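## Task

Pick up the tube on the shelved bench by the window and insert it fully into any hole of the tube rack on the shelved bench by the door. The task fails if the tube ever touches the floor, or if the robot tips over or is left leaning.

## Robot and tools

ROBOT. TidyBot++: a mobile base (0.54 m long, 0.50 m wide, 0.38 m high) on four driven casters, carrying one seven-joint arm with a two-finger gripper. The shoulder sits 0.12 m ahead of the base centre and 0.68 m above the floor. The arm begins folded, hand pointing down, wrist up to 0.08 m beyond the base front. Upper arm 0.42 m, forearm 0.31 m, hand 0.31 m. Cameras: base_camera (fixed on the base, looking forward) and wrist_camera (fisheye, looking where the hand points). With the hand pointing down, it can reach at most about 0.94 m above the floor, and only near the base.

FRAMES. All positions are in metres. Base frame: origin on the floor below the base centre, x ahead, y to the left, z up. The odometry frame is the base frame as it stood when the scene began; base_odometry reports x, y and heading (rad, left positive, -3.142 to 3.142) in it, counting wheel turns only, so slip shows up as travel. hand_pose is the point midway between the finger pads, in the base frame; its own z axis runs out along the fingers, and the fingers close along its y axis.

move. One call runs one action; its motions start together. Keys:
- base: an object with any of translate_m (forward +, -2 to 2 m), strafe_m (left +, -2 to 2 m), rotate_rad (counter-clockwise from above +, -6.3 to 6.3 rad). These are offsets from where the base is when the command begins, along its axes at that moment; translation goes in a straight line to the resulting point.
- joints: an object of absolute targets by name, in radians: joint_1_rad (any angle; turns the whole arm about vertical, positive is clockwise from above, opposite to heading), joint_2_rad (shoulder, -2.249 to 2.249; 0 is upper arm vertical, positive leans forward), joint_3_rad (any angle), joint_4_rad (elbow, -2.579 to 2.579; 0 straight, negative bends forward when joint_3_rad is 3.14), joint_5_rad (any angle), joint_6_rad (wrist, -2.099 to 2.099; 0 in line, negative bends the hand forward with joint_3_rad 3.14 and joint_5_rad 0), joint_7_rad (any angle; hand down, positive is counter-clockwise from above, at 1.57 fingers open left/right). gripper_pos is 0 (open) to 1 (closed), absolute; pad gap is roughly 85 x (1 - gripper_pos) mm. Unbounded joints go the short way, so turn in steps under half a revolution.
- target: one list of seven numbers, an absolute hand pose in the base frame: x, y, z in metres, then quaternion qw, qx, qy, qz. With target, joints may only contain gripper_pos.
- speeds: optional caps for this action only: translate_m and strafe_m 0.05 to 0.5 m/s (give one of them for a combined move), rotate_rad 0.1 to 1.57 rad/s, gripper_pos 0.234 to 0.993 per second. Slower gripper closing squeezes gentler (about 100 N vs 140 N).
- cameras: list of base_camera, wrist_camera or all; [] gives no images.
- blocking: true (default) returns when everything is at rest; false returns in about half a second while motion continues. A later move overrides only the parts it names.
An unknown key makes the call invalid; an out-of-range number gets it refused.

Other tools: wait(seconds 0 to 10, cameras) returns state and images, ending early once motions settle. stop(cameras) brakes all running motions. zoom_image(camera, region [x0, y0, x1, y1] in pixels, at most 504 x 504) enlarges part of the latest image; base_camera is 644x364, wrist_camera 644x476. read_manual gives licence text only. finished_scene(scene) ends the scene, which must stay solved without the robot.

RESULTS. The move line reads done, or the worst status. base_status, joint_status, hand_status: moving, done, off_target (rested away from target, may still push), not_followed (a check withheld the targets), contact_stop, time_out, torque_fault, limit_stop_at_motor_heat. Other lines: joint command not followed / pose unreachable (with cause:), hand_target (where the hand would be with every joint on target), base_tilt in degrees (forward/right positive), motor_effort in percent with the last action's peak in brackets, on_its_own, ARM HIT, MOTOR HOT, OVER-TEMPERATURE FAULT, pictures (order of images). If a call is refused, or an uncommanded stop appears, the remaining move, wait and finished_scene calls of that reply are skipped.

HAND TIPS. After done the hand usually sits within about 3 cm of the target; correct by adding (wanted - hand_pose) to the last target. To keep a loaded hand still, resend hand_target, not hand_pose. A held tube makes the arm sag; apply the same correction. Poses low, close and pointing forward often fail or can strike the base. Out-of-reach poses wander up to 10 s then time_out. When a held tube bottoms out, hand_pose stops falling while commands continue and motor_effort shifts slightly; trust the cameras over hand_pose.

AVOID. The tube touching the floor. The arm snagging furniture while the base drives or turns (tipping risk), reaching far out over nearby furniture from folded, or swinging a stretched arm sideways. Driving the arm into things (torque fault halts the arm for 10 s). Dropping or releasing a moving tube, slamming, hard pushes, squeezing hard on a tube still resting on something, fast swings with the load. Long holds with the arm extended heat the motors. Odometry drifts a few centimetres over many moves; re-check with the cameras. An object may occasionally get nudged by itself.

Each tool is called after "Call:" by a JSON object that holds its "fn" and its "kwargs", one argument or row to a line.

## Session

Call:
{"fn": "move", "kwargs": {
  "joints": {"joint_6_rad": -1.9}
}}

Scene clock: 1.30 s.
move: not_followed
base_odometry: x=+0.000 y=+0.000 heading=+0.000
base_tilt: forward=+0.4 right=+0.2
base_status: not commanded
joint_positions: joint_1_rad=-0.031 joint_2_rad=-0.369 joint_3_rad=+3.093 joint_4_rad=-2.555 joint_5_rad=-0.034 joint_6_rad=-0.938 joint_7_rad=+1.547 gripper_pos=+0.000
joint_status: joint_6_rad not_followed (moved -0.069 of -1.031)
motor_effort: joint_1_rad=+0(1) joint_2_rad=+1(3) joint_3_rad=+0(0) joint_4_rad=+14(17) joint_5_rad=+0(1) joint_6_rad=+0(5) joint_7_rad=-1(1)
hand_pose: x=+0.2282 y=+0.0164 z=+0.5815 quat_wxyz=(-0.005, +1.000, +0.016, +0.009) (m; base frame)
hand_target: x=+0.2281 y=+0.0165 z=+0.5834 quat_wxyz=(-0.005, +1.000, +0.016, +0.006) (m; base frame)
hand_status: not commanded
pictures: base_camera, wrist_camera
joint command not followed: on one or more control steps a check withheld the commanded joint targets, and the robot was not sent them on those steps. On the call's last step the targets were still withheld.
cause: the commanded joint targets, or the way to them, would bring two parts of the arm too close to each other (the joints from joint_2_rad to joint_7_rad lie between them).

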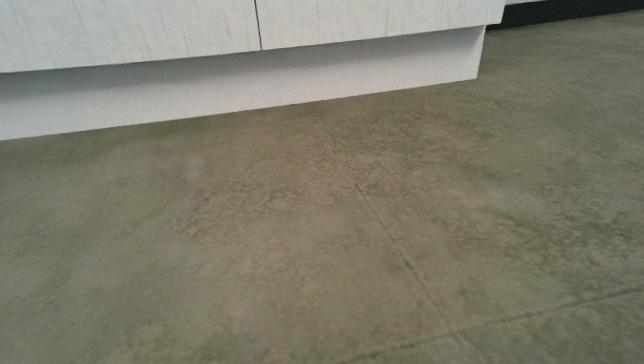

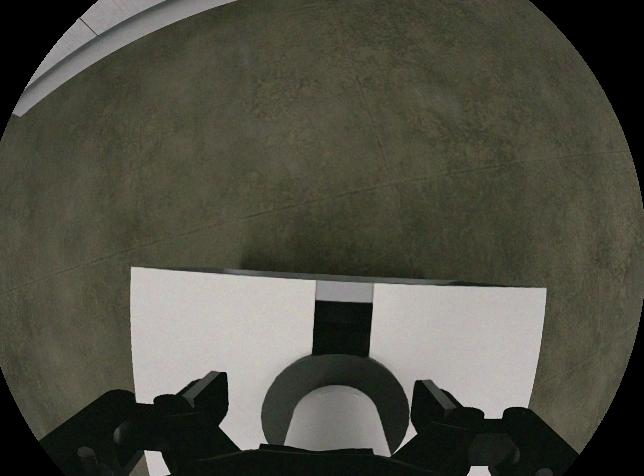

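Call:
{"fn": "move", "kwargs": {
  "joints": {"joint_1_rad":0,"joint_2_rad":-0.6,"joint_3_rad":3.14,"joint_4_rad":-1.4,"joint_5_rad":0,"joint_6_rad":-1.05,"joint_7_rad":1.57}
}}

Call:
{"fn": "move", "kwargs": {
  "base": {"rotate_rad":-1.57}
}}

Call:
{"fn": "move", "kwargs": {
  "base": {"rotate_rad":-1.57}
}}

Call:
{"fn": "move", "kwargs": {
  "base": {"rotate_rad":-1.57}
}}

Scene clock: 16.03 s.
move: done
base_odometry: x=+0.000 y=+0.000 heading=+0.000
base_tilt: forward=+0.3 right=+0.0
base_status: not commanded
joint_positions: joint_1_rad=-0.029 joint_2_rad=-0.602 joint_3_rad=+3.129 joint_4_rad=-1.405 joint_5_rad=-0.034 joint_6_rad=-1.090 joint_7_rad=+1.547 gripper_pos=+0.000
joint_status: all done
motor_effort: joint_1_rad=+0(1) joint_2_rad=+5(11) joint_3_rad=+0(1) joint_4_rad=+17(20) joint_5_rad=+0(2) joint_6_rad=+8(9) joint_7_rad=+1(1)
hand_pose: x=+0.4012 y=+0.0249 z=+1.1484 quat_wxyz=(-0.032, +0.811, +0.011, +0.584) (m; base frame)
hand_target: x=+0.4062 y=+0.0022 z=+1.1623 quat_wxyz=(+0.000, +0.799, +0.000, +0.602) (m; base frame)
hand_status: not commanded
pictures: base_camera, wrist_camera
held back during your reply time, on 61 control steps: two parts of the arm were too close to each other, or the arm's last command would have brought them too close.
led back after a hold: the arm was led back toward your command in small steps, so it may still be short of it.
joint command not followed: on one or more control steps a check withheld the commanded joint targets, and the robot was not sent them on those steps.
cause: the commanded joint targets, or the way to them, would bring two parts of the arm too close to each other (the joints from joint_2_rad to joint_7_rad lie between them).

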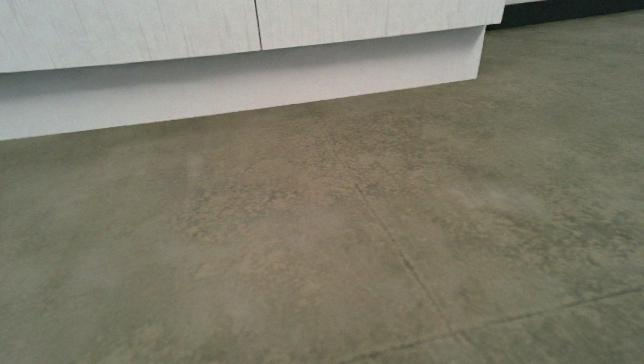

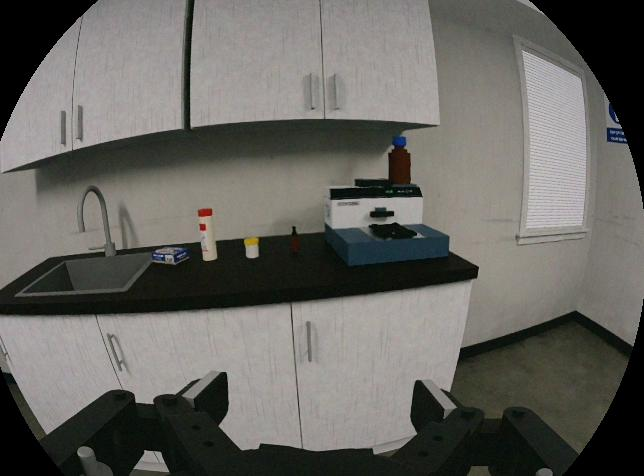

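Scene clock: 18.53 s.
move: done
base_odometry: x=+0.000 y=+0.000 heading=-1.569
base_tilt: forward=+0.5 right=+0.1
base_status: done
joint_positions: joint_1_rad=-0.026 joint_2_rad=-0.602 joint_3_rad=+3.136 joint_4_rad=-1.405 joint_5_rad=-0.033 joint_6_rad=-1.090 joint_7_rad=+1.547 gripper_pos=+0.000
joint_status: not commanded
motor_effort: joint_1_rad=+0(1) joint_2_rad=+4(6) joint_3_rad=+0(2) joint_4_rad=+17(18) joint_5_rad=+0(2) joint_6_rad=+8(9) joint_7_rad=+0(1)
hand_pose: x=+0.4015 y=+0.0209 z=+1.1485 quat_wxyz=(-0.031, +0.811, +0.006, +0.584) (m; base frame)
hand_target: x=+0.4062 y=+0.0022 z=+1.1623 quat_wxyz=(+0.000, +0.799, +0.000, +0.602) (m; base frame)
hand_status: not commanded
pictures: base_camera, wrist_camera

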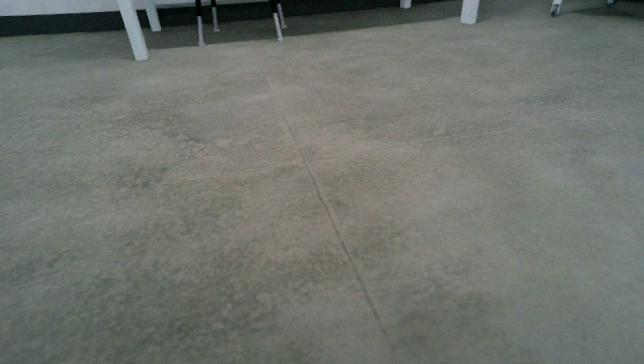

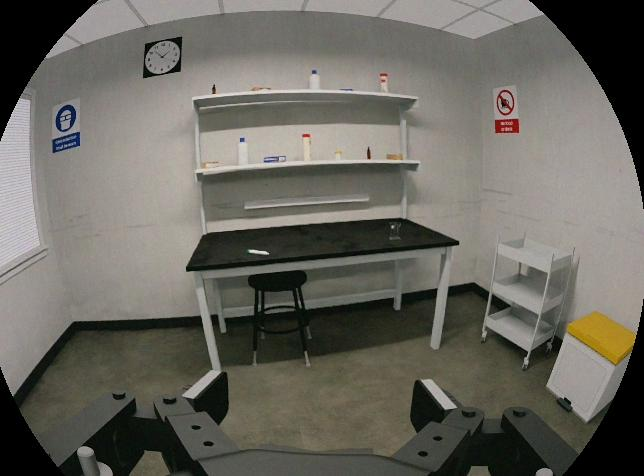

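Scene clock: 20.83 s.
move: done
base_odometry: x=+0.000 y=+0.000 heading=-3.139
base_tilt: forward=+0.4 right=+0.2
base_status: done
joint_positions: joint_1_rad=-0.025 joint_2_rad=-0.602 joint_3_rad=+3.138 joint_4_rad=-1.405 joint_5_rad=-0.033 joint_6_rad=-1.090 joint_7_rad=+1.547 gripper_pos=+0.000
joint_status: not commanded
motor_effort: joint_1_rad=+0(1) joint_2_rad=+4(5) joint_3_rad=+0(1) joint_4_rad=+17(18) joint_5_rad=+0(1) joint_6_rad=+9(9) joint_7_rad=+0(1)
hand_pose: x=+0.4015 y=+0.0197 z=+1.1485 quat_wxyz=(-0.031, +0.811, +0.005, +0.584) (m; base frame)
hand_target: x=+0.4062 y=+0.0022 z=+1.1623 quat_wxyz=(+0.000, +0.799, +0.000, +0.602) (m; base frame)
hand_status: not commanded
pictures: base_camera, wrist_camera

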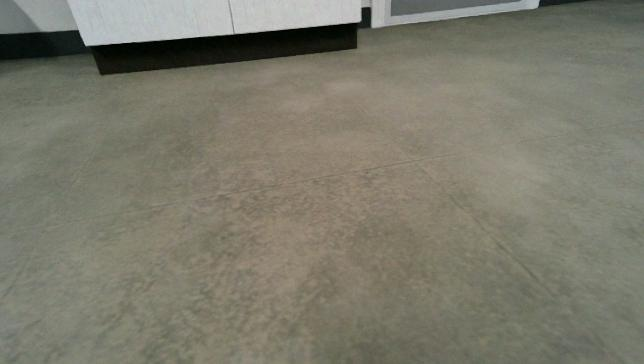

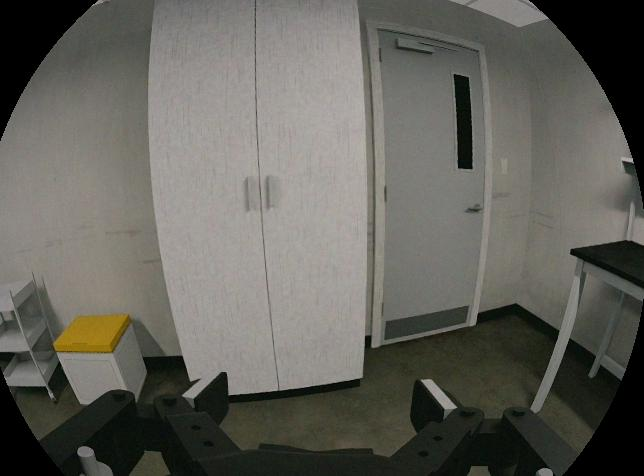

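Scene clock: 23.13 s.
move: done
base_odometry: x=+0.000 y=+0.000 heading=+1.575
base_tilt: forward=+0.4 right=+0.2
base_status: done
joint_positions: joint_1_rad=-0.025 joint_2_rad=-0.602 joint_3_rad=+3.139 joint_4_rad=-1.405 joint_5_rad=-0.033 joint_6_rad=-1.090 joint_7_rad=+1.547 gripper_pos=+0.000
joint_status: not commanded
motor_effort: joint_1_rad=+0(1) joint_2_rad=+5(5) joint_3_rad=+0(1) joint_4_rad=+17(18) joint_5_rad=-1(1) joint_6_rad=+8(9) joint_7_rad=+0(1)
hand_pose: x=+0.4016 y=+0.0189 z=+1.1485 quat_wxyz=(-0.031, +0.811, +0.004, +0.584) (m; base frame)
hand_target: x=+0.4062 y=+0.0022 z=+1.1623 quat_wxyz=(+0.000, +0.799, +0.000, +0.602) (m; base frame)
hand_status: not commanded
pictures: base_camera, wrist_camera

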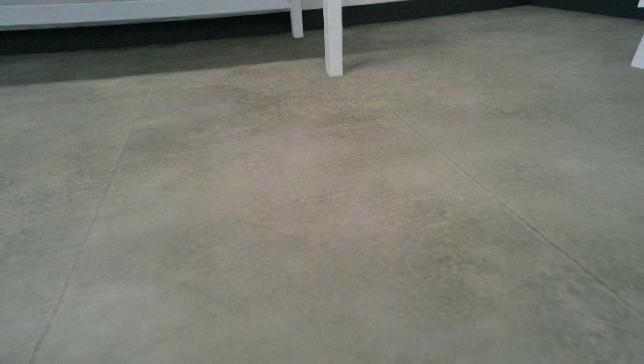

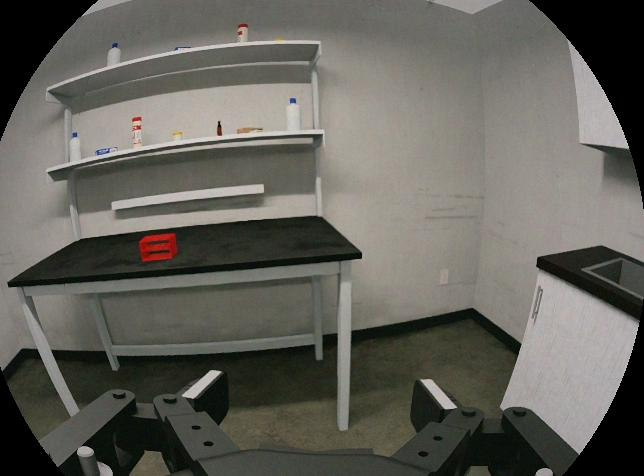

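Call:
{"fn": "move", "kwargs": {
  "base": {"rotate_rad":3.14}
}}

Call:
{"fn": "zoom_image", "kwargs": {
  "camera": "wrist_camera",
  "region": [180, 200, 480, 290]
}}

Call:
{"fn": "move", "kwargs": {
  "base": {"translate_m":0.7,"strafe_m":0.3}
}}

Call:
{"fn": "zoom_image", "kwargs": {
  "camera": "wrist_camera",
  "region": [180, 200, 480, 400]
}}

Scene clock: 54.13 s.
move: done
base_odometry: x=+0.000 y=+0.000 heading=-1.569
base_tilt: forward=+0.3 right=+0.1
base_status: done
joint_positions: joint_1_rad=-0.024 joint_2_rad=-0.602 joint_3_rad=+3.140 joint_4_rad=-1.405 joint_5_rad=-0.033 joint_6_rad=-1.090 joint_7_rad=+1.547 gripper_pos=+0.000
joint_status: not commanded
motor_effort: joint_1_rad=+0(1) joint_2_rad=+5(5) joint_3_rad=+0(2) joint_4_rad=+17(18) joint_5_rad=+0(1) joint_6_rad=+9(9) joint_7_rad=+0(1)
hand_pose: x=+0.4016 y=+0.0183 z=+1.1486 quat_wxyz=(-0.031, +0.811, +0.003, +0.584) (m; base frame)
hand_target: x=+0.4062 y=+0.0022 z=+1.1623 quat_wxyz=(+0.000, +0.799, +0.000, +0.602) (m; base frame)
hand_status: not commanded
pictures: base_camera, wrist_camera

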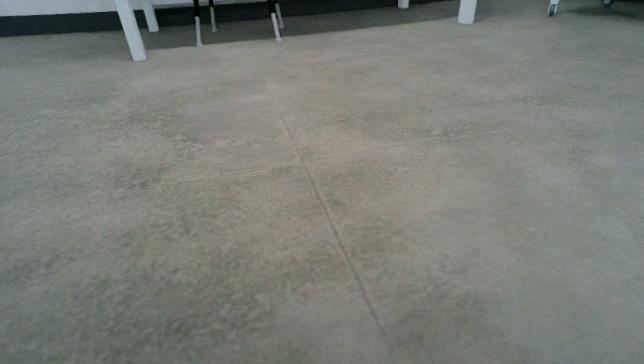

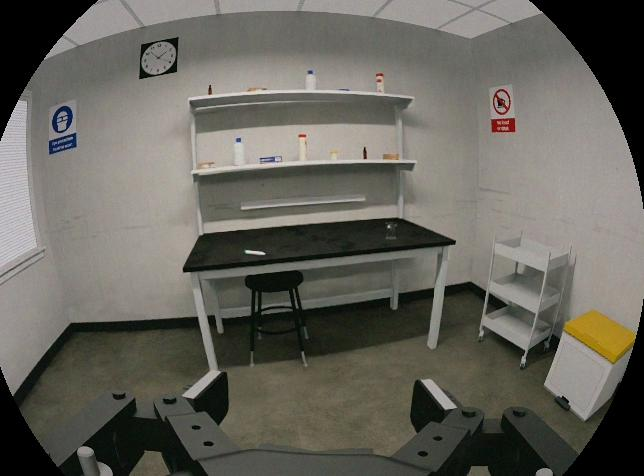

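Scaled by 1.680.

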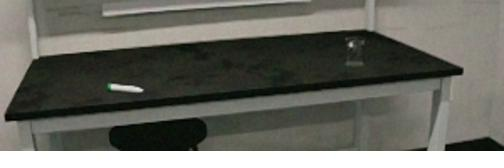

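Scene clock: 56.93 s.
move: done
base_odometry: x=+0.301 y=-0.700 heading=-1.568
base_tilt: forward=+0.4 right=+0.1
base_status: done
joint_positions: joint_1_rad=-0.024 joint_2_rad=-0.598 joint_3_rad=+3.140 joint_4_rad=-1.405 joint_5_rad=-0.033 joint_6_rad=-1.090 joint_7_rad=+1.547 gripper_pos=+0.000
joint_status: not commanded
motor_effort: joint_1_rad=+0(1) joint_2_rad=+4(9) joint_3_rad=+0(1) joint_4_rad=+17(18) joint_5_rad=-1(1) joint_6_rad=+9(10) joint_7_rad=+0(1)
hand_pose: x=+0.4035 y=+0.0183 z=+1.1474 quat_wxyz=(-0.031, +0.812, +0.003, +0.582) (m; base frame)
hand_target: x=+0.4062 y=+0.0022 z=+1.1623 quat_wxyz=(+0.000, +0.799, +0.000, +0.602) (m; base frame)
hand_status: not commanded
pictures: base_camera, wrist_camera

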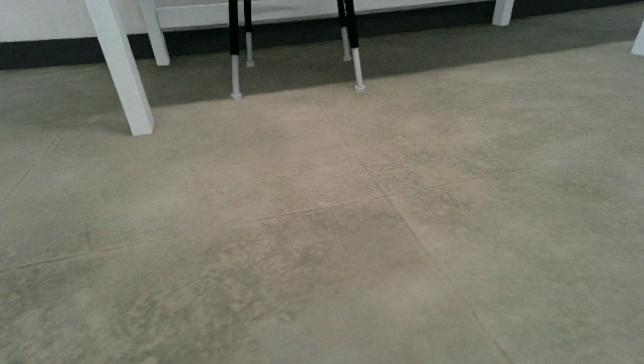

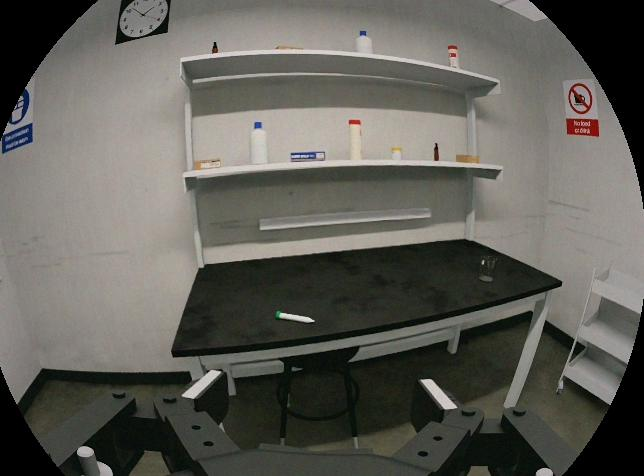

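Scaled by 1.680.

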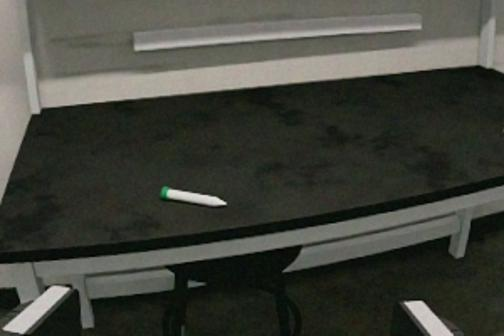

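Call:
{"fn": "move", "kwargs": {
  "base": {"translate_m":0.45,"strafe_m":-0.1,"rotate_rad":0.25},
  "speeds": {"translate_m":0.3}
}}

Call:
{"fn": "move", "kwargs": {
  "target": [0.50, 0.0, 0.92, 0, 0.985, 0, 0.174]
}}

Scene clock: 129.00 s.
move: done
base_odometry: x=+0.203 y=-1.150 heading=-1.318
base_tilt: forward=+0.4 right=+0.1
base_status: done
joint_positions: joint_1_rad=-0.024 joint_2_rad=-0.599 joint_3_rad=+3.139 joint_4_rad=-1.405 joint_5_rad=-0.033 joint_6_rad=-1.090 joint_7_rad=+1.547 gripper_pos=+0.000
joint_status: not commanded
motor_effort: joint_1_rad=+0(1) joint_2_rad=+5(8) joint_3_rad=+0(2) joint_4_rad=+18(18) joint_5_rad=+0(1) joint_6_rad=+8(9) joint_7_rad=-1(1)
hand_pose: x=+0.4030 y=+0.0187 z=+1.1477 quat_wxyz=(-0.030, +0.812, +0.004, +0.583) (m; base frame)
hand_target: x=+0.4062 y=+0.0022 z=+1.1623 quat_wxyz=(+0.000, +0.799, +0.000, +0.602) (m; base frame)
hand_status: not commanded
pictures: base_camera, wrist_camera

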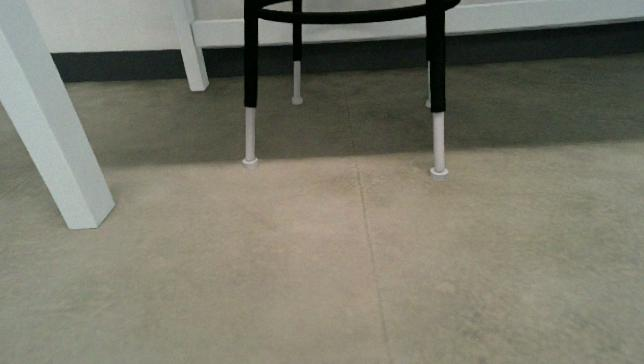

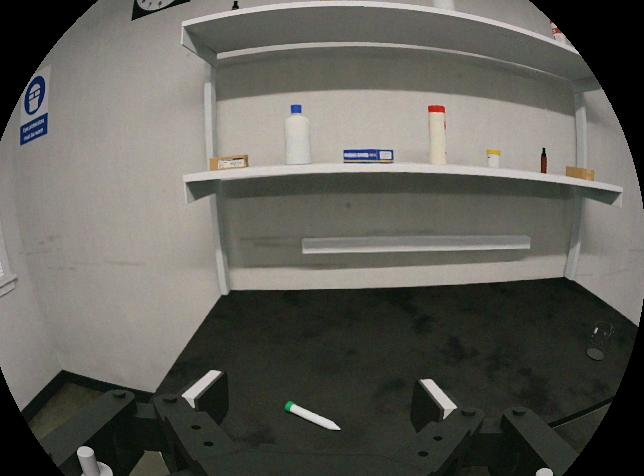

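Scene clock: 131.13 s.
move: done
base_odometry: x=+0.203 y=-1.150 heading=-1.318
base_tilt: forward=+0.5 right=+0.2
base_status: not commanded
joint_positions: joint_1_rad=-0.024 joint_2_rad=-0.057 joint_3_rad=+3.152 joint_4_rad=-1.283 joint_5_rad=-0.033 joint_6_rad=-1.510 joint_7_rad=+1.547 gripper_pos=+0.000
joint_status: not commanded
motor_effort: joint_1_rad=-1(1) joint_2_rad=-16(18) joint_3_rad=-1(1) joint_4_rad=+18(20) joint_5_rad=+0(1) joint_6_rad=+3(9) joint_7_rad=+0(1)
hand_pose: x=+0.5137 y=+0.0168 z=+0.9221 quat_wxyz=(-0.021, +0.979, -0.003, +0.201) (m; base frame)
hand_target: x=+0.5000 y=+0.0000 z=+0.9200 quat_wxyz=(+0.000, +0.985, +0.000, +0.174) (m; base frame)
hand_status: done (0.022 m and 3.9 deg from the pose sent, 0.248 m and 51.4 deg at the start)
pictures: base_camera, wrist_camera

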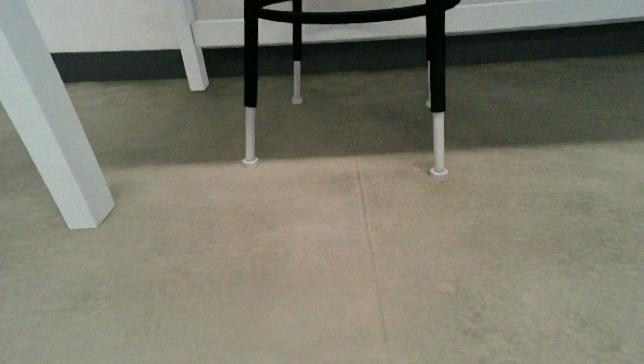

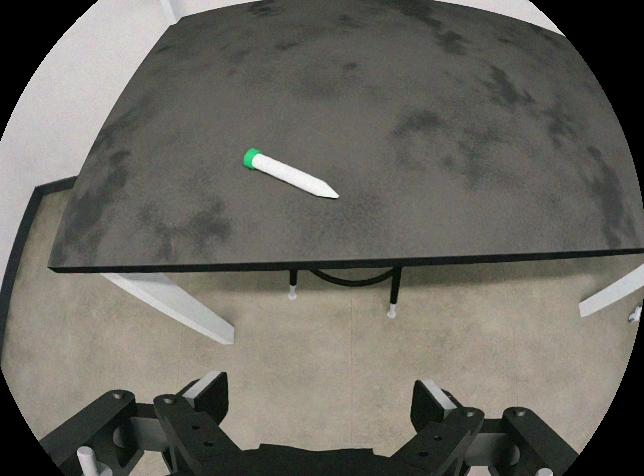

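Call:
{"fn": "move", "kwargs": {
  "base": {"translate_m":0.2},
  "speeds": {"translate_m":0.3},
  "target": [0.60, 0.08, 0.86, 0, 0.866, 0.5, 0]
}}

Scene clock: 156.07 s.
move: done
base_odometry: x=+0.253 y=-1.344 heading=-1.318
base_tilt: forward=+0.5 right=+0.2
base_status: done
joint_positions: joint_1_rad=-0.078 joint_2_rad=+0.480 joint_3_rad=+3.021 joint_4_rad=-0.724 joint_5_rad=+0.022 joint_6_rad=-1.886 joint_7_rad=+2.356 gripper_pos=+0.000
joint_status: not commanded
motor_effort: joint_1_rad=+0(1) joint_2_rad=-33(37) joint_3_rad=-2(2) joint_4_rad=+16(19) joint_5_rad=-1(1) joint_6_rad=+1(5) joint_7_rad=+0(1)
hand_pose: x=+0.6153 y=+0.0779 z=+0.8585 quat_wxyz=(-0.009, +0.886, +0.462, +0.031) (m; base frame)
hand_target: x=+0.6000 y=+0.0800 z=+0.8600 quat_wxyz=(+0.000, +0.866, +0.500, +0.000) (m; base frame)
hand_status: done (0.015 m and 6.2 deg from the pose sent, 0.124 m and 64.3 deg at the start)
pictures: base_camera, wrist_camera

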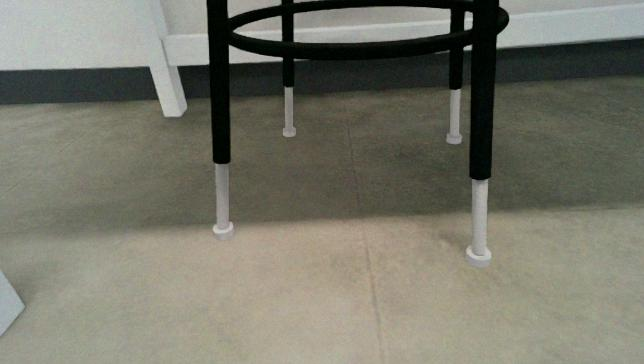

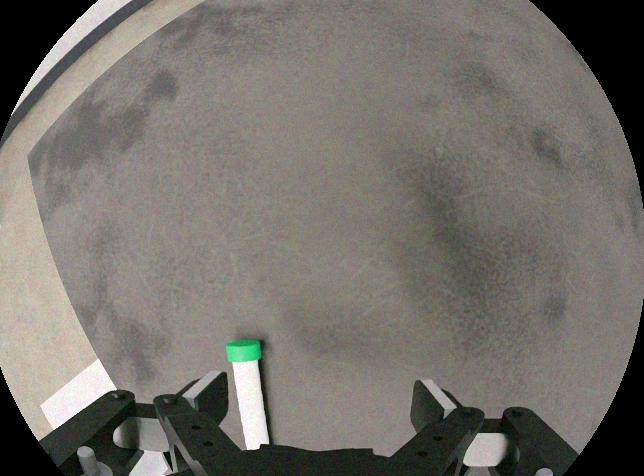

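Call:
{"fn": "move", "kwargs": {
  "target": [0.533, 0.069, 0.88, 0, 0.848, 0.530, 0]
}}

Scene clock: 178.00 s.
move: done
base_odometry: x=+0.253 y=-1.344 heading=-1.318
base_tilt: forward=+0.5 right=+0.1
base_status: not commanded
joint_positions: joint_1_rad=-0.078 joint_2_rad=+0.306 joint_3_rad=+2.991 joint_4_rad=-0.908 joint_5_rad=+0.022 joint_6_rad=-1.887 joint_7_rad=+2.423 gripper_pos=+0.000
joint_status: not commanded
motor_effort: joint_1_rad=+0(1) joint_2_rad=-26(34) joint_3_rad=-1(2) joint_4_rad=+16(17) joint_5_rad=-1(1) joint_6_rad=+0(1) joint_7_rad=+0(1)
hand_pose: x=+0.5429 y=+0.0812 z=+0.8833 quat_wxyz=(-0.005, +0.861, +0.508, +0.024) (m; base frame)
hand_target: x=+0.5330 y=+0.0690 z=+0.8800 quat_wxyz=(+0.000, +0.848, +0.530, +0.000) (m; base frame)
hand_status: done (0.016 m and 4.1 deg from the pose sent, 0.085 m and 9.7 deg at the start)
pictures: base_camera, wrist_camera

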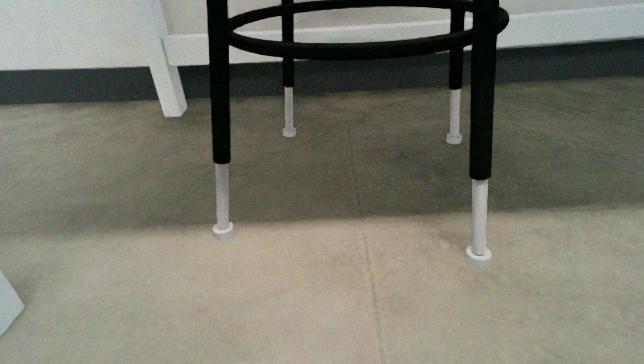

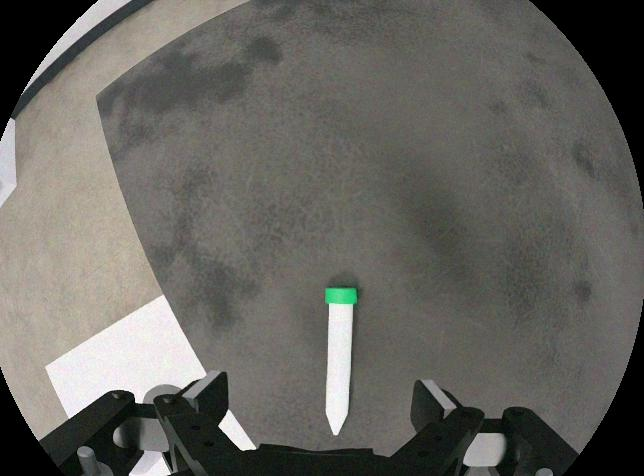

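Call:
{"fn": "move", "kwargs": {
  "target": [0.549, 0.066, 0.835, 0, 0.848, 0.530, 0]
}}

Call:
{"fn": "zoom_image", "kwargs": {
  "camera": "wrist_camera",
  "region": [190, 240, 460, 476]
}}

Scene clock: 200.07 s.
move: done
base_odometry: x=+0.253 y=-1.344 heading=-1.318
base_tilt: forward=+0.4 right=+0.2
base_status: not commanded
joint_positions: joint_1_rad=-0.075 joint_2_rad=+0.307 joint_3_rad=+2.989 joint_4_rad=-1.051 joint_5_rad=+0.022 joint_6_rad=-1.833 joint_7_rad=+2.434 gripper_pos=+0.000
joint_status: not commanded
motor_effort: joint_1_rad=+0(1) joint_2_rad=-26(28) joint_3_rad=-1(2) joint_4_rad=+16(17) joint_5_rad=-1(1) joint_6_rad=+0(1) joint_7_rad=+0(1)
hand_pose: x=+0.5284 y=+0.0791 z=+0.8403 quat_wxyz=(-0.019, +0.857, +0.514, -0.018) (m; base frame)
hand_target: x=+0.5490 y=+0.0660 z=+0.8350 quat_wxyz=(+0.000, +0.848, +0.530, +0.000) (m; base frame)
hand_status: done (0.025 m and 3.6 deg from the pose sent, 0.051 m and 4.1 deg at the start)
pictures: base_camera, wrist_camera

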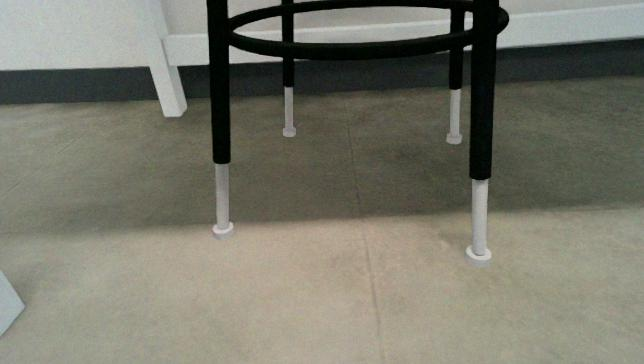

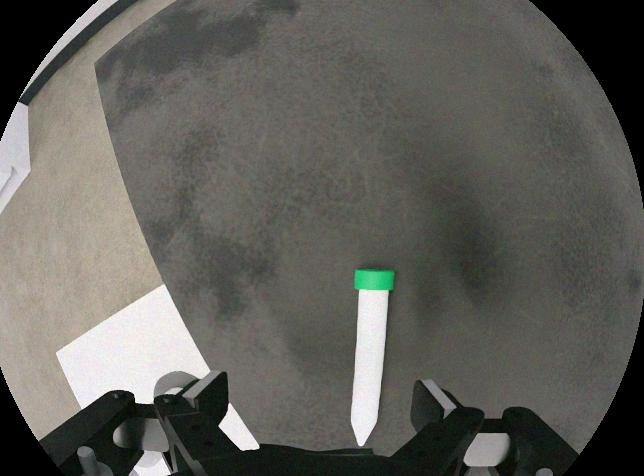

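Scaled by 1.867.

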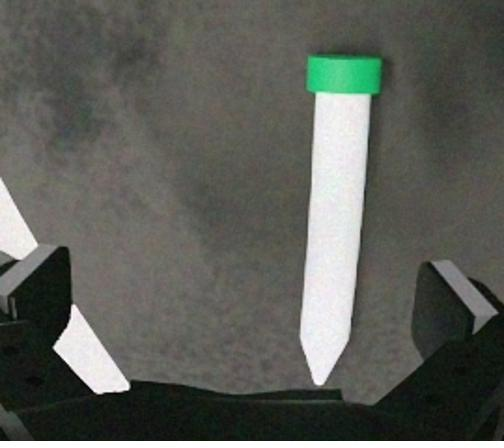

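Call:
{"fn": "move", "kwargs": {
  "target": [0.575, 0.064, 0.825, 0, 0.848, 0.530, 0]
}}

Scene clock: 218.90 s.
move: done
base_odometry: x=+0.253 y=-1.344 heading=-1.318
base_tilt: forward=+0.5 right=+0.1
base_status: not commanded
joint_positions: joint_1_rad=-0.072 joint_2_rad=+0.365 joint_3_rad=+2.987 joint_4_rad=-1.011 joint_5_rad=+0.023 joint_6_rad=-1.832 joint_7_rad=+2.443 gripper_pos=+0.000
joint_status: not commanded
motor_effort: joint_1_rad=+0(1) joint_2_rad=-29(31) joint_3_rad=-2(2) joint_4_rad=+16(17) joint_5_rad=-1(1) joint_6_rad=+0(1) joint_7_rad=+0(1)
hand_pose: x=+0.5475 y=+0.0805 z=+0.8269 quat_wxyz=(-0.026, +0.856, +0.516, -0.024) (m; base frame)
hand_target: x=+0.5750 y=+0.0640 z=+0.8250 quat_wxyz=(+0.000, +0.848, +0.530, +0.000) (m; base frame)
hand_status: done (0.032 m and 4.5 deg from the pose sent, 0.051 m and 3.6 deg at the start)
pictures: base_camera, wrist_camera

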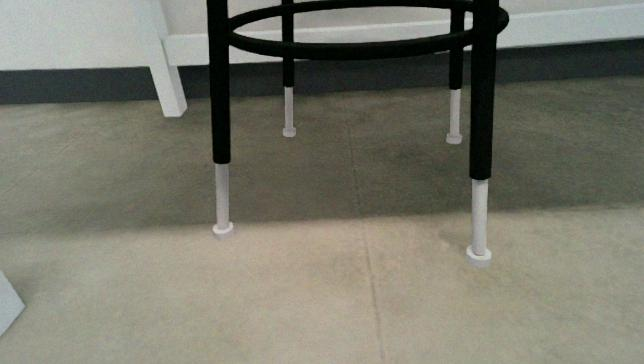

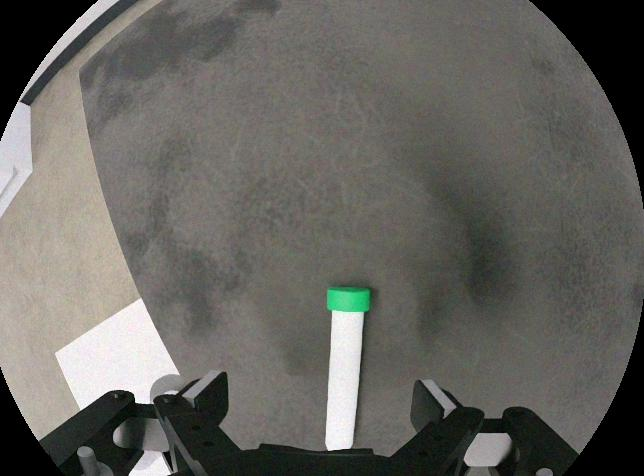

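Call:
{"fn": "move", "kwargs": {
  "target": [0.588, 0.058, 0.812, 0.016, 0.848, 0.530, 0.025]
}}

Scene clock: 229.80 s.
move: done
base_odometry: x=+0.253 y=-1.344 heading=-1.318
base_tilt: forward=+0.4 right=+0.2
base_status: not commanded
joint_positions: joint_1_rad=-0.056 joint_2_rad=+0.361 joint_3_rad=+2.987 joint_4_rad=-1.071 joint_5_rad=+0.024 joint_6_rad=-1.725 joint_7_rad=+2.457 gripper_pos=+0.000
joint_status: not commanded
motor_effort: joint_1_rad=+0(1) joint_2_rad=-29(31) joint_3_rad=-2(2) joint_4_rad=+17(17) joint_5_rad=+0(1) joint_6_rad=-1(1) joint_7_rad=+0(1)
hand_pose: x=+0.5655 y=+0.0777 z=+0.8095 quat_wxyz=(-0.016, +0.857, +0.516, +0.000) (m; base frame)
hand_target: x=+0.5880 y=+0.0580 z=+0.8120 quat_wxyz=(+0.016, +0.848, +0.530, +0.025) (m; base frame)
hand_status: done (0.030 m and 5.1 deg from the pose sent, 0.049 m and 7.6 deg at the start)
pictures: base_camera, wrist_camera

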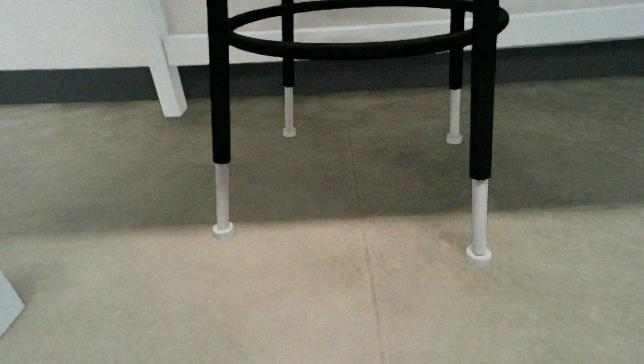

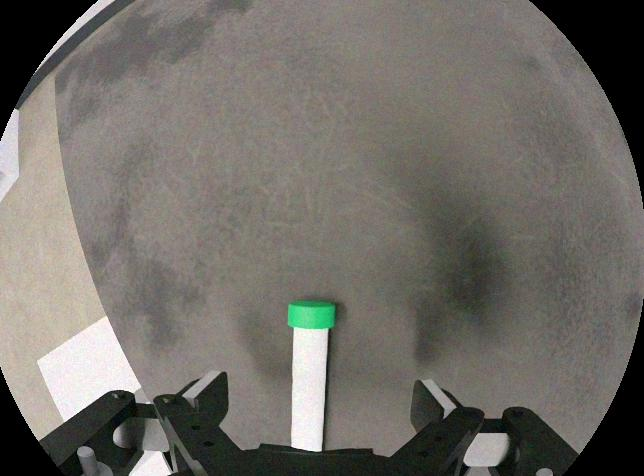

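Call:
{"fn": "move", "kwargs": {
  "target": [0.586, 0.060, 0.803, 0.016, 0.848, 0.530, 0.025]
}}

Call:
{"fn": "move", "kwargs": {
  "joints": {"gripper_pos":0.6},
  "speeds": {"gripper_pos":0.3}
}}

Scene clock: 244.27 s.
move: done
base_odometry: x=+0.253 y=-1.344 heading=-1.318
base_tilt: forward=+0.5 right=+0.1
base_status: not commanded
joint_positions: joint_1_rad=-0.056 joint_2_rad=+0.356 joint_3_rad=+2.987 joint_4_rad=-1.111 joint_5_rad=+0.024 joint_6_rad=-1.690 joint_7_rad=+2.457 gripper_pos=+0.000
joint_status: not commanded
motor_effort: joint_1_rad=+0(1) joint_2_rad=-29(31) joint_3_rad=-2(2) joint_4_rad=+17(17) joint_5_rad=+0(1) joint_6_rad=+1(1) joint_7_rad=+0(1)
hand_pose: x=+0.5646 y=+0.0783 z=+0.7994 quat_wxyz=(-0.016, +0.856, +0.516, -0.001) (m; base frame)
hand_target: x=+0.5860 y=+0.0600 z=+0.8030 quat_wxyz=(+0.016, +0.848, +0.530, +0.025) (m; base frame)
hand_status: done (0.028 m and 5.1 deg from the pose sent, 0.028 m and 5.1 deg at the start)
pictures: base_camera, wrist_camera

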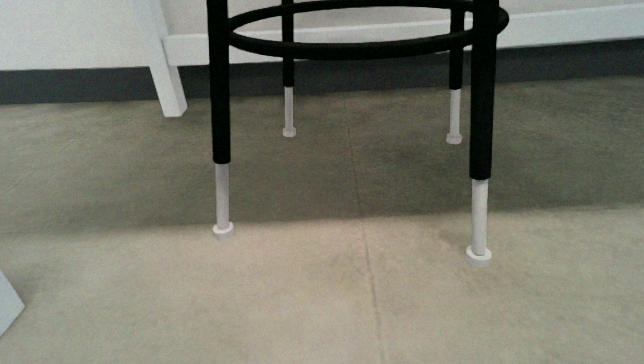

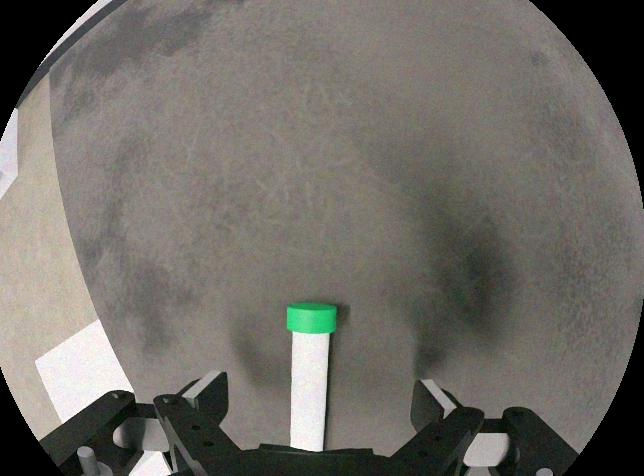

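Scene clock: 246.93 s.
move: done
base_odometry: x=+0.253 y=-1.344 heading=-1.318
base_tilt: forward=+0.6 right=+0.1
base_status: not commanded
joint_positions: joint_1_rad=-0.056 joint_2_rad=+0.356 joint_3_rad=+2.987 joint_4_rad=-1.111 joint_5_rad=+0.024 joint_6_rad=-1.690 joint_7_rad=+2.457 gripper_pos=+0.599
joint_status: all done
motor_effort: joint_1_rad=+0(1) joint_2_rad=-29(29) joint_3_rad=-2(2) joint_4_rad=+17(17) joint_5_rad=+0(1) joint_6_rad=+0(1) joint_7_rad=+0(1)
hand_pose: x=+0.5646 y=+0.0783 z=+0.7994 quat_wxyz=(-0.016, +0.856, +0.516, -0.001) (m; base frame)
hand_target: x=+0.5860 y=+0.0600 z=+0.8030 quat_wxyz=(+0.016, +0.848, +0.530, +0.025) (m; base frame)
hand_status: not commanded
pictures: base_camera, wrist_camera

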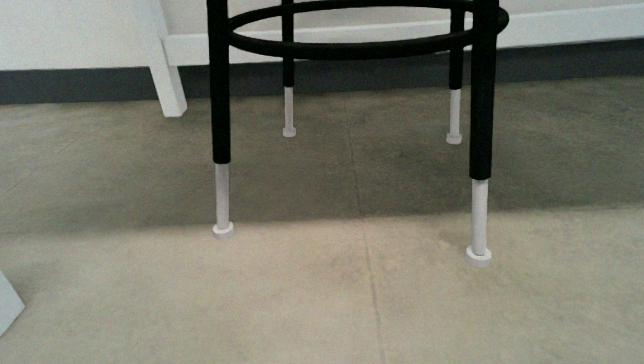

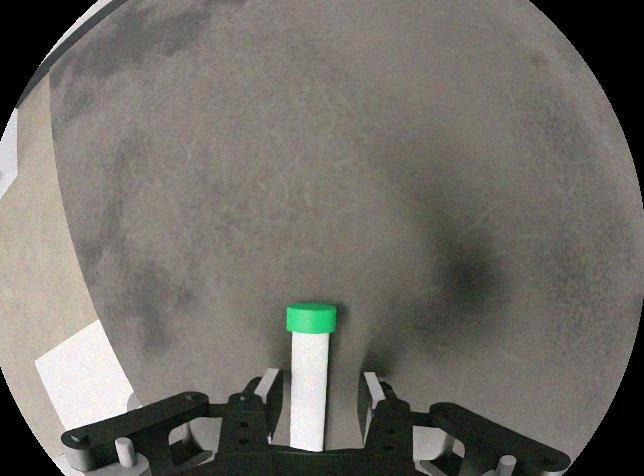

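Call:
{"fn": "move", "kwargs": {
  "joints": {"gripper_pos":0.9},
  "speeds": {"gripper_pos":0.234}
}}

Call:
{"fn": "zoom_image", "kwargs": {
  "camera": "wrist_camera",
  "region": [190, 240, 460, 476]
}}

Scene clock: 257.73 s.
move: done
base_odometry: x=+0.253 y=-1.344 heading=-1.318
base_tilt: forward=+0.5 right=+0.1
base_status: not commanded
joint_positions: joint_1_rad=-0.056 joint_2_rad=+0.338 joint_3_rad=+2.987 joint_4_rad=-1.115 joint_5_rad=+0.025 joint_6_rad=-1.689 joint_7_rad=+2.457 gripper_pos=+0.902
joint_status: all done
motor_effort: joint_1_rad=+0(1) joint_2_rad=-27(30) joint_3_rad=-2(2) joint_4_rad=+16(17) joint_5_rad=+0(1) joint_6_rad=+0(1) joint_7_rad=+0(1)
hand_pose: x=+0.5617 y=+0.0778 z=+0.8061 quat_wxyz=(-0.012, +0.856, +0.516, +0.006) (m; base frame)
hand_target: x=+0.5860 y=+0.0600 z=+0.8030 quat_wxyz=(+0.016, +0.848, +0.530, +0.025) (m; base frame)
hand_status: not commanded
pictures: base_camera, wrist_camera

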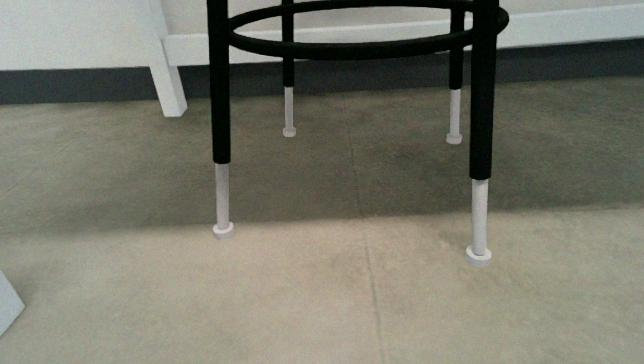

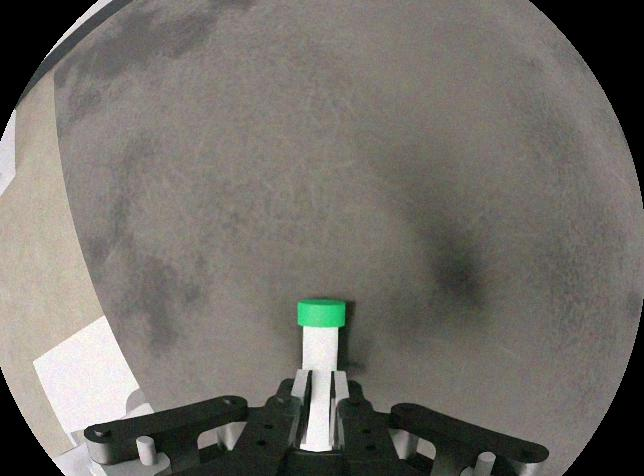

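Scaled by 1.867.

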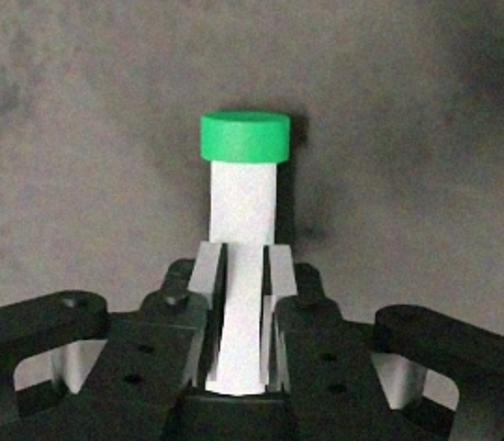

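Call:
{"fn": "move", "kwargs": {
  "joints": {"gripper_pos":0.55}
}}

Call:
{"fn": "move", "kwargs": {
  "target": [0.584, 0.061, 0.788, 0.016, 0.848, 0.530, 0.025]
}}

Call:
{"fn": "zoom_image", "kwargs": {
  "camera": "wrist_camera",
  "region": [190, 240, 460, 476]
}}

Scene clock: 269.70 s.
move: done
base_odometry: x=+0.253 y=-1.344 heading=-1.318
base_tilt: forward=+0.4 right=+0.1
base_status: not commanded
joint_positions: joint_1_rad=-0.056 joint_2_rad=+0.338 joint_3_rad=+2.987 joint_4_rad=-1.115 joint_5_rad=+0.025 joint_6_rad=-1.689 joint_7_rad=+2.457 gripper_pos=+0.551
joint_status: all done
motor_effort: joint_1_rad=+0(1) joint_2_rad=-28(29) joint_3_rad=-2(2) joint_4_rad=+17(17) joint_5_rad=-1(1) joint_6_rad=+0(1) joint_7_rad=+0(1)
hand_pose: x=+0.5618 y=+0.0778 z=+0.8061 quat_wxyz=(-0.012, +0.856, +0.516, +0.006) (m; base frame)
hand_target: x=+0.5860 y=+0.0600 z=+0.8030 quat_wxyz=(+0.016, +0.848, +0.530, +0.025) (m; base frame)
hand_status: not commanded
pictures: base_camera, wrist_camera

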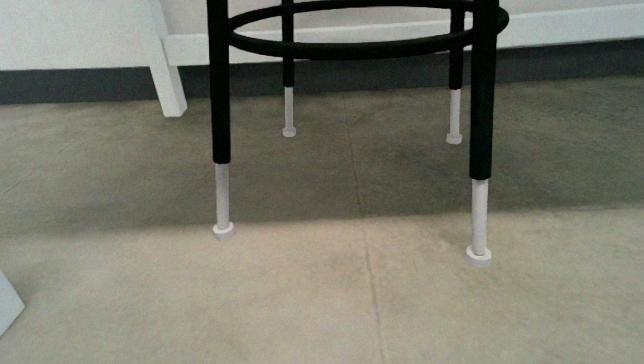

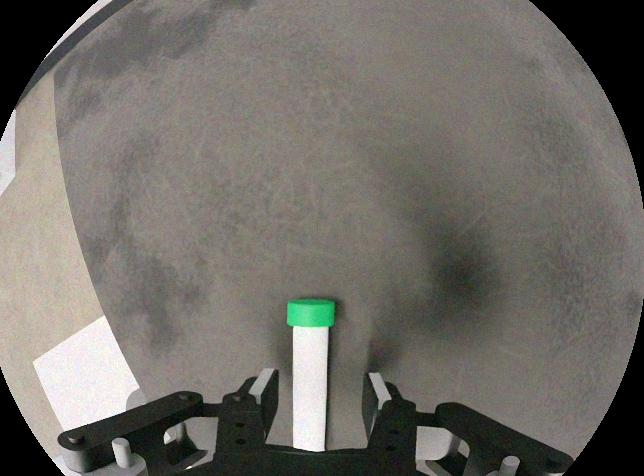

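Scene clock: 270.47 s.
move: done
base_odometry: x=+0.253 y=-1.344 heading=-1.318
base_tilt: forward=+0.4 right=+0.2
base_status: not commanded
joint_positions: joint_1_rad=-0.056 joint_2_rad=+0.338 joint_3_rad=+2.987 joint_4_rad=-1.171 joint_5_rad=+0.025 joint_6_rad=-1.640 joint_7_rad=+2.457 gripper_pos=+0.551
joint_status: not commanded
motor_effort: joint_1_rad=+0(1) joint_2_rad=-29(30) joint_3_rad=-2(2) joint_4_rad=+17(17) joint_5_rad=-1(1) joint_6_rad=+0(1) joint_7_rad=+1(1)
hand_pose: x=+0.5611 y=+0.0787 z=+0.7885 quat_wxyz=(-0.013, +0.856, +0.517, +0.002) (m; base frame)
hand_target: x=+0.5840 y=+0.0610 z=+0.7880 quat_wxyz=(+0.016, +0.848, +0.530, +0.025) (m; base frame)
hand_status: done (0.029 m and 4.6 deg from the pose sent, 0.033 m and 4.3 deg at the start)
pictures: base_camera, wrist_camera

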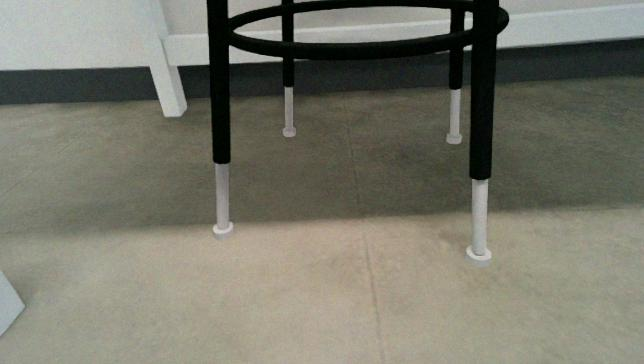

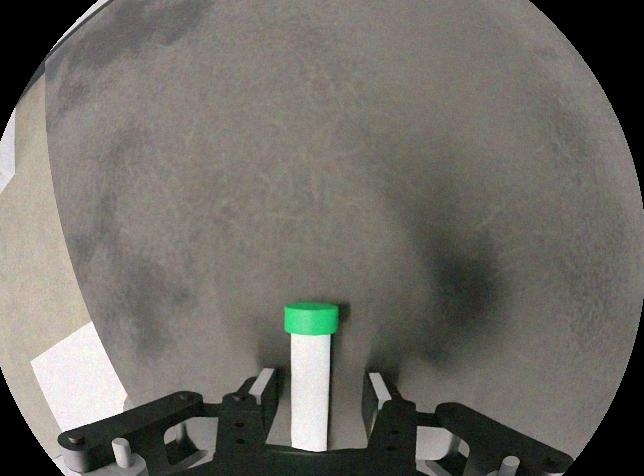

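Scaled by 1.867.

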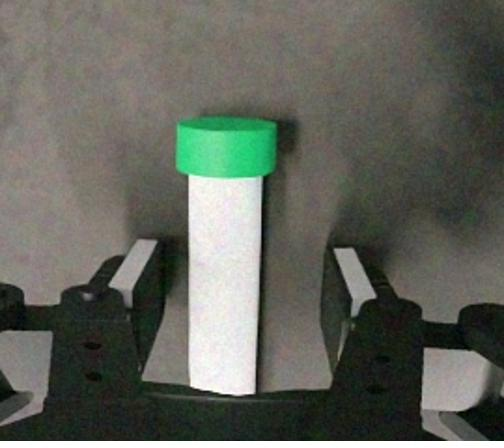

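Call:
{"fn": "move", "kwargs": {
  "target": [0.578, 0.067, 0.788, 0.016, 0.848, 0.530, 0.025],
  "cameras": []
}}

Call:
{"fn": "move", "kwargs": {
  "joints": {"gripper_pos":0.88},
  "speeds": {"gripper_pos":0.234},
  "cameras": ["wrist_camera"]
}}

Scene clock: 279.70 s.
move: done
base_odometry: x=+0.253 y=-1.344 heading=-1.318
base_tilt: forward=+0.4 right=+0.1
base_status: not commanded
joint_positions: joint_1_rad=-0.056 joint_2_rad=+0.331 joint_3_rad=+2.985 joint_4_rad=-1.186 joint_5_rad=+0.025 joint_6_rad=-1.633 joint_7_rad=+2.457 gripper_pos=+0.551
joint_status: not commanded
motor_effort: joint_1_rad=+0(1) joint_2_rad=-29(30) joint_3_rad=-2(2) joint_4_rad=+17(17) joint_5_rad=-1(1) joint_6_rad=+0(1) joint_7_rad=+0(1)
hand_pose: x=+0.5580 y=+0.0789 z=+0.7870 quat_wxyz=(-0.013, +0.855, +0.518, +0.002) (m; base frame)
hand_target: x=+0.5780 y=+0.0670 z=+0.7880 quat_wxyz=(+0.016, +0.848, +0.530, +0.025) (m; base frame)
hand_status: done (0.023 m and 4.6 deg from the pose sent, 0.021 m and 4.6 deg at the start)
pictures: none
No camera images: "cameras" was empty.

Scene clock: 281.87 s.
move: off_target
base_odometry: x=+0.253 y=-1.344 heading=-1.318
base_tilt: forward=+0.4 right=+0.1
base_status: not commanded
joint_positions: joint_1_rad=-0.056 joint_2_rad=+0.328 joint_3_rad=+2.985 joint_4_rad=-1.186 joint_5_rad=+0.025 joint_6_rad=-1.632 joint_7_rad=+2.457 gripper_pos=+0.836
joint_status: gripper_pos off_target (ended at +0.836, target +0.880)
motor_effort: joint_1_rad=-1(1) joint_2_rad=-26(28) joint_3_rad=-2(2) joint_4_rad=+15(17) joint_5_rad=-1(1) joint_6_rad=-1(1) joint_7_rad=+0(1)
hand_pose: x=+0.5580 y=+0.0789 z=+0.7884 quat_wxyz=(-0.012, +0.855, +0.518, +0.004) (m; base frame)
hand_target: x=+0.5780 y=+0.0670 z=+0.7880 quat_wxyz=(+0.016, +0.848, +0.530, +0.025) (m; base frame)
hand_status: not commanded
pictures: wrist_camera

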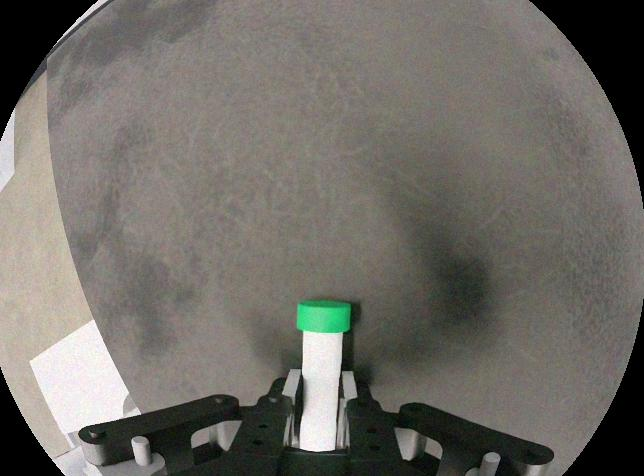

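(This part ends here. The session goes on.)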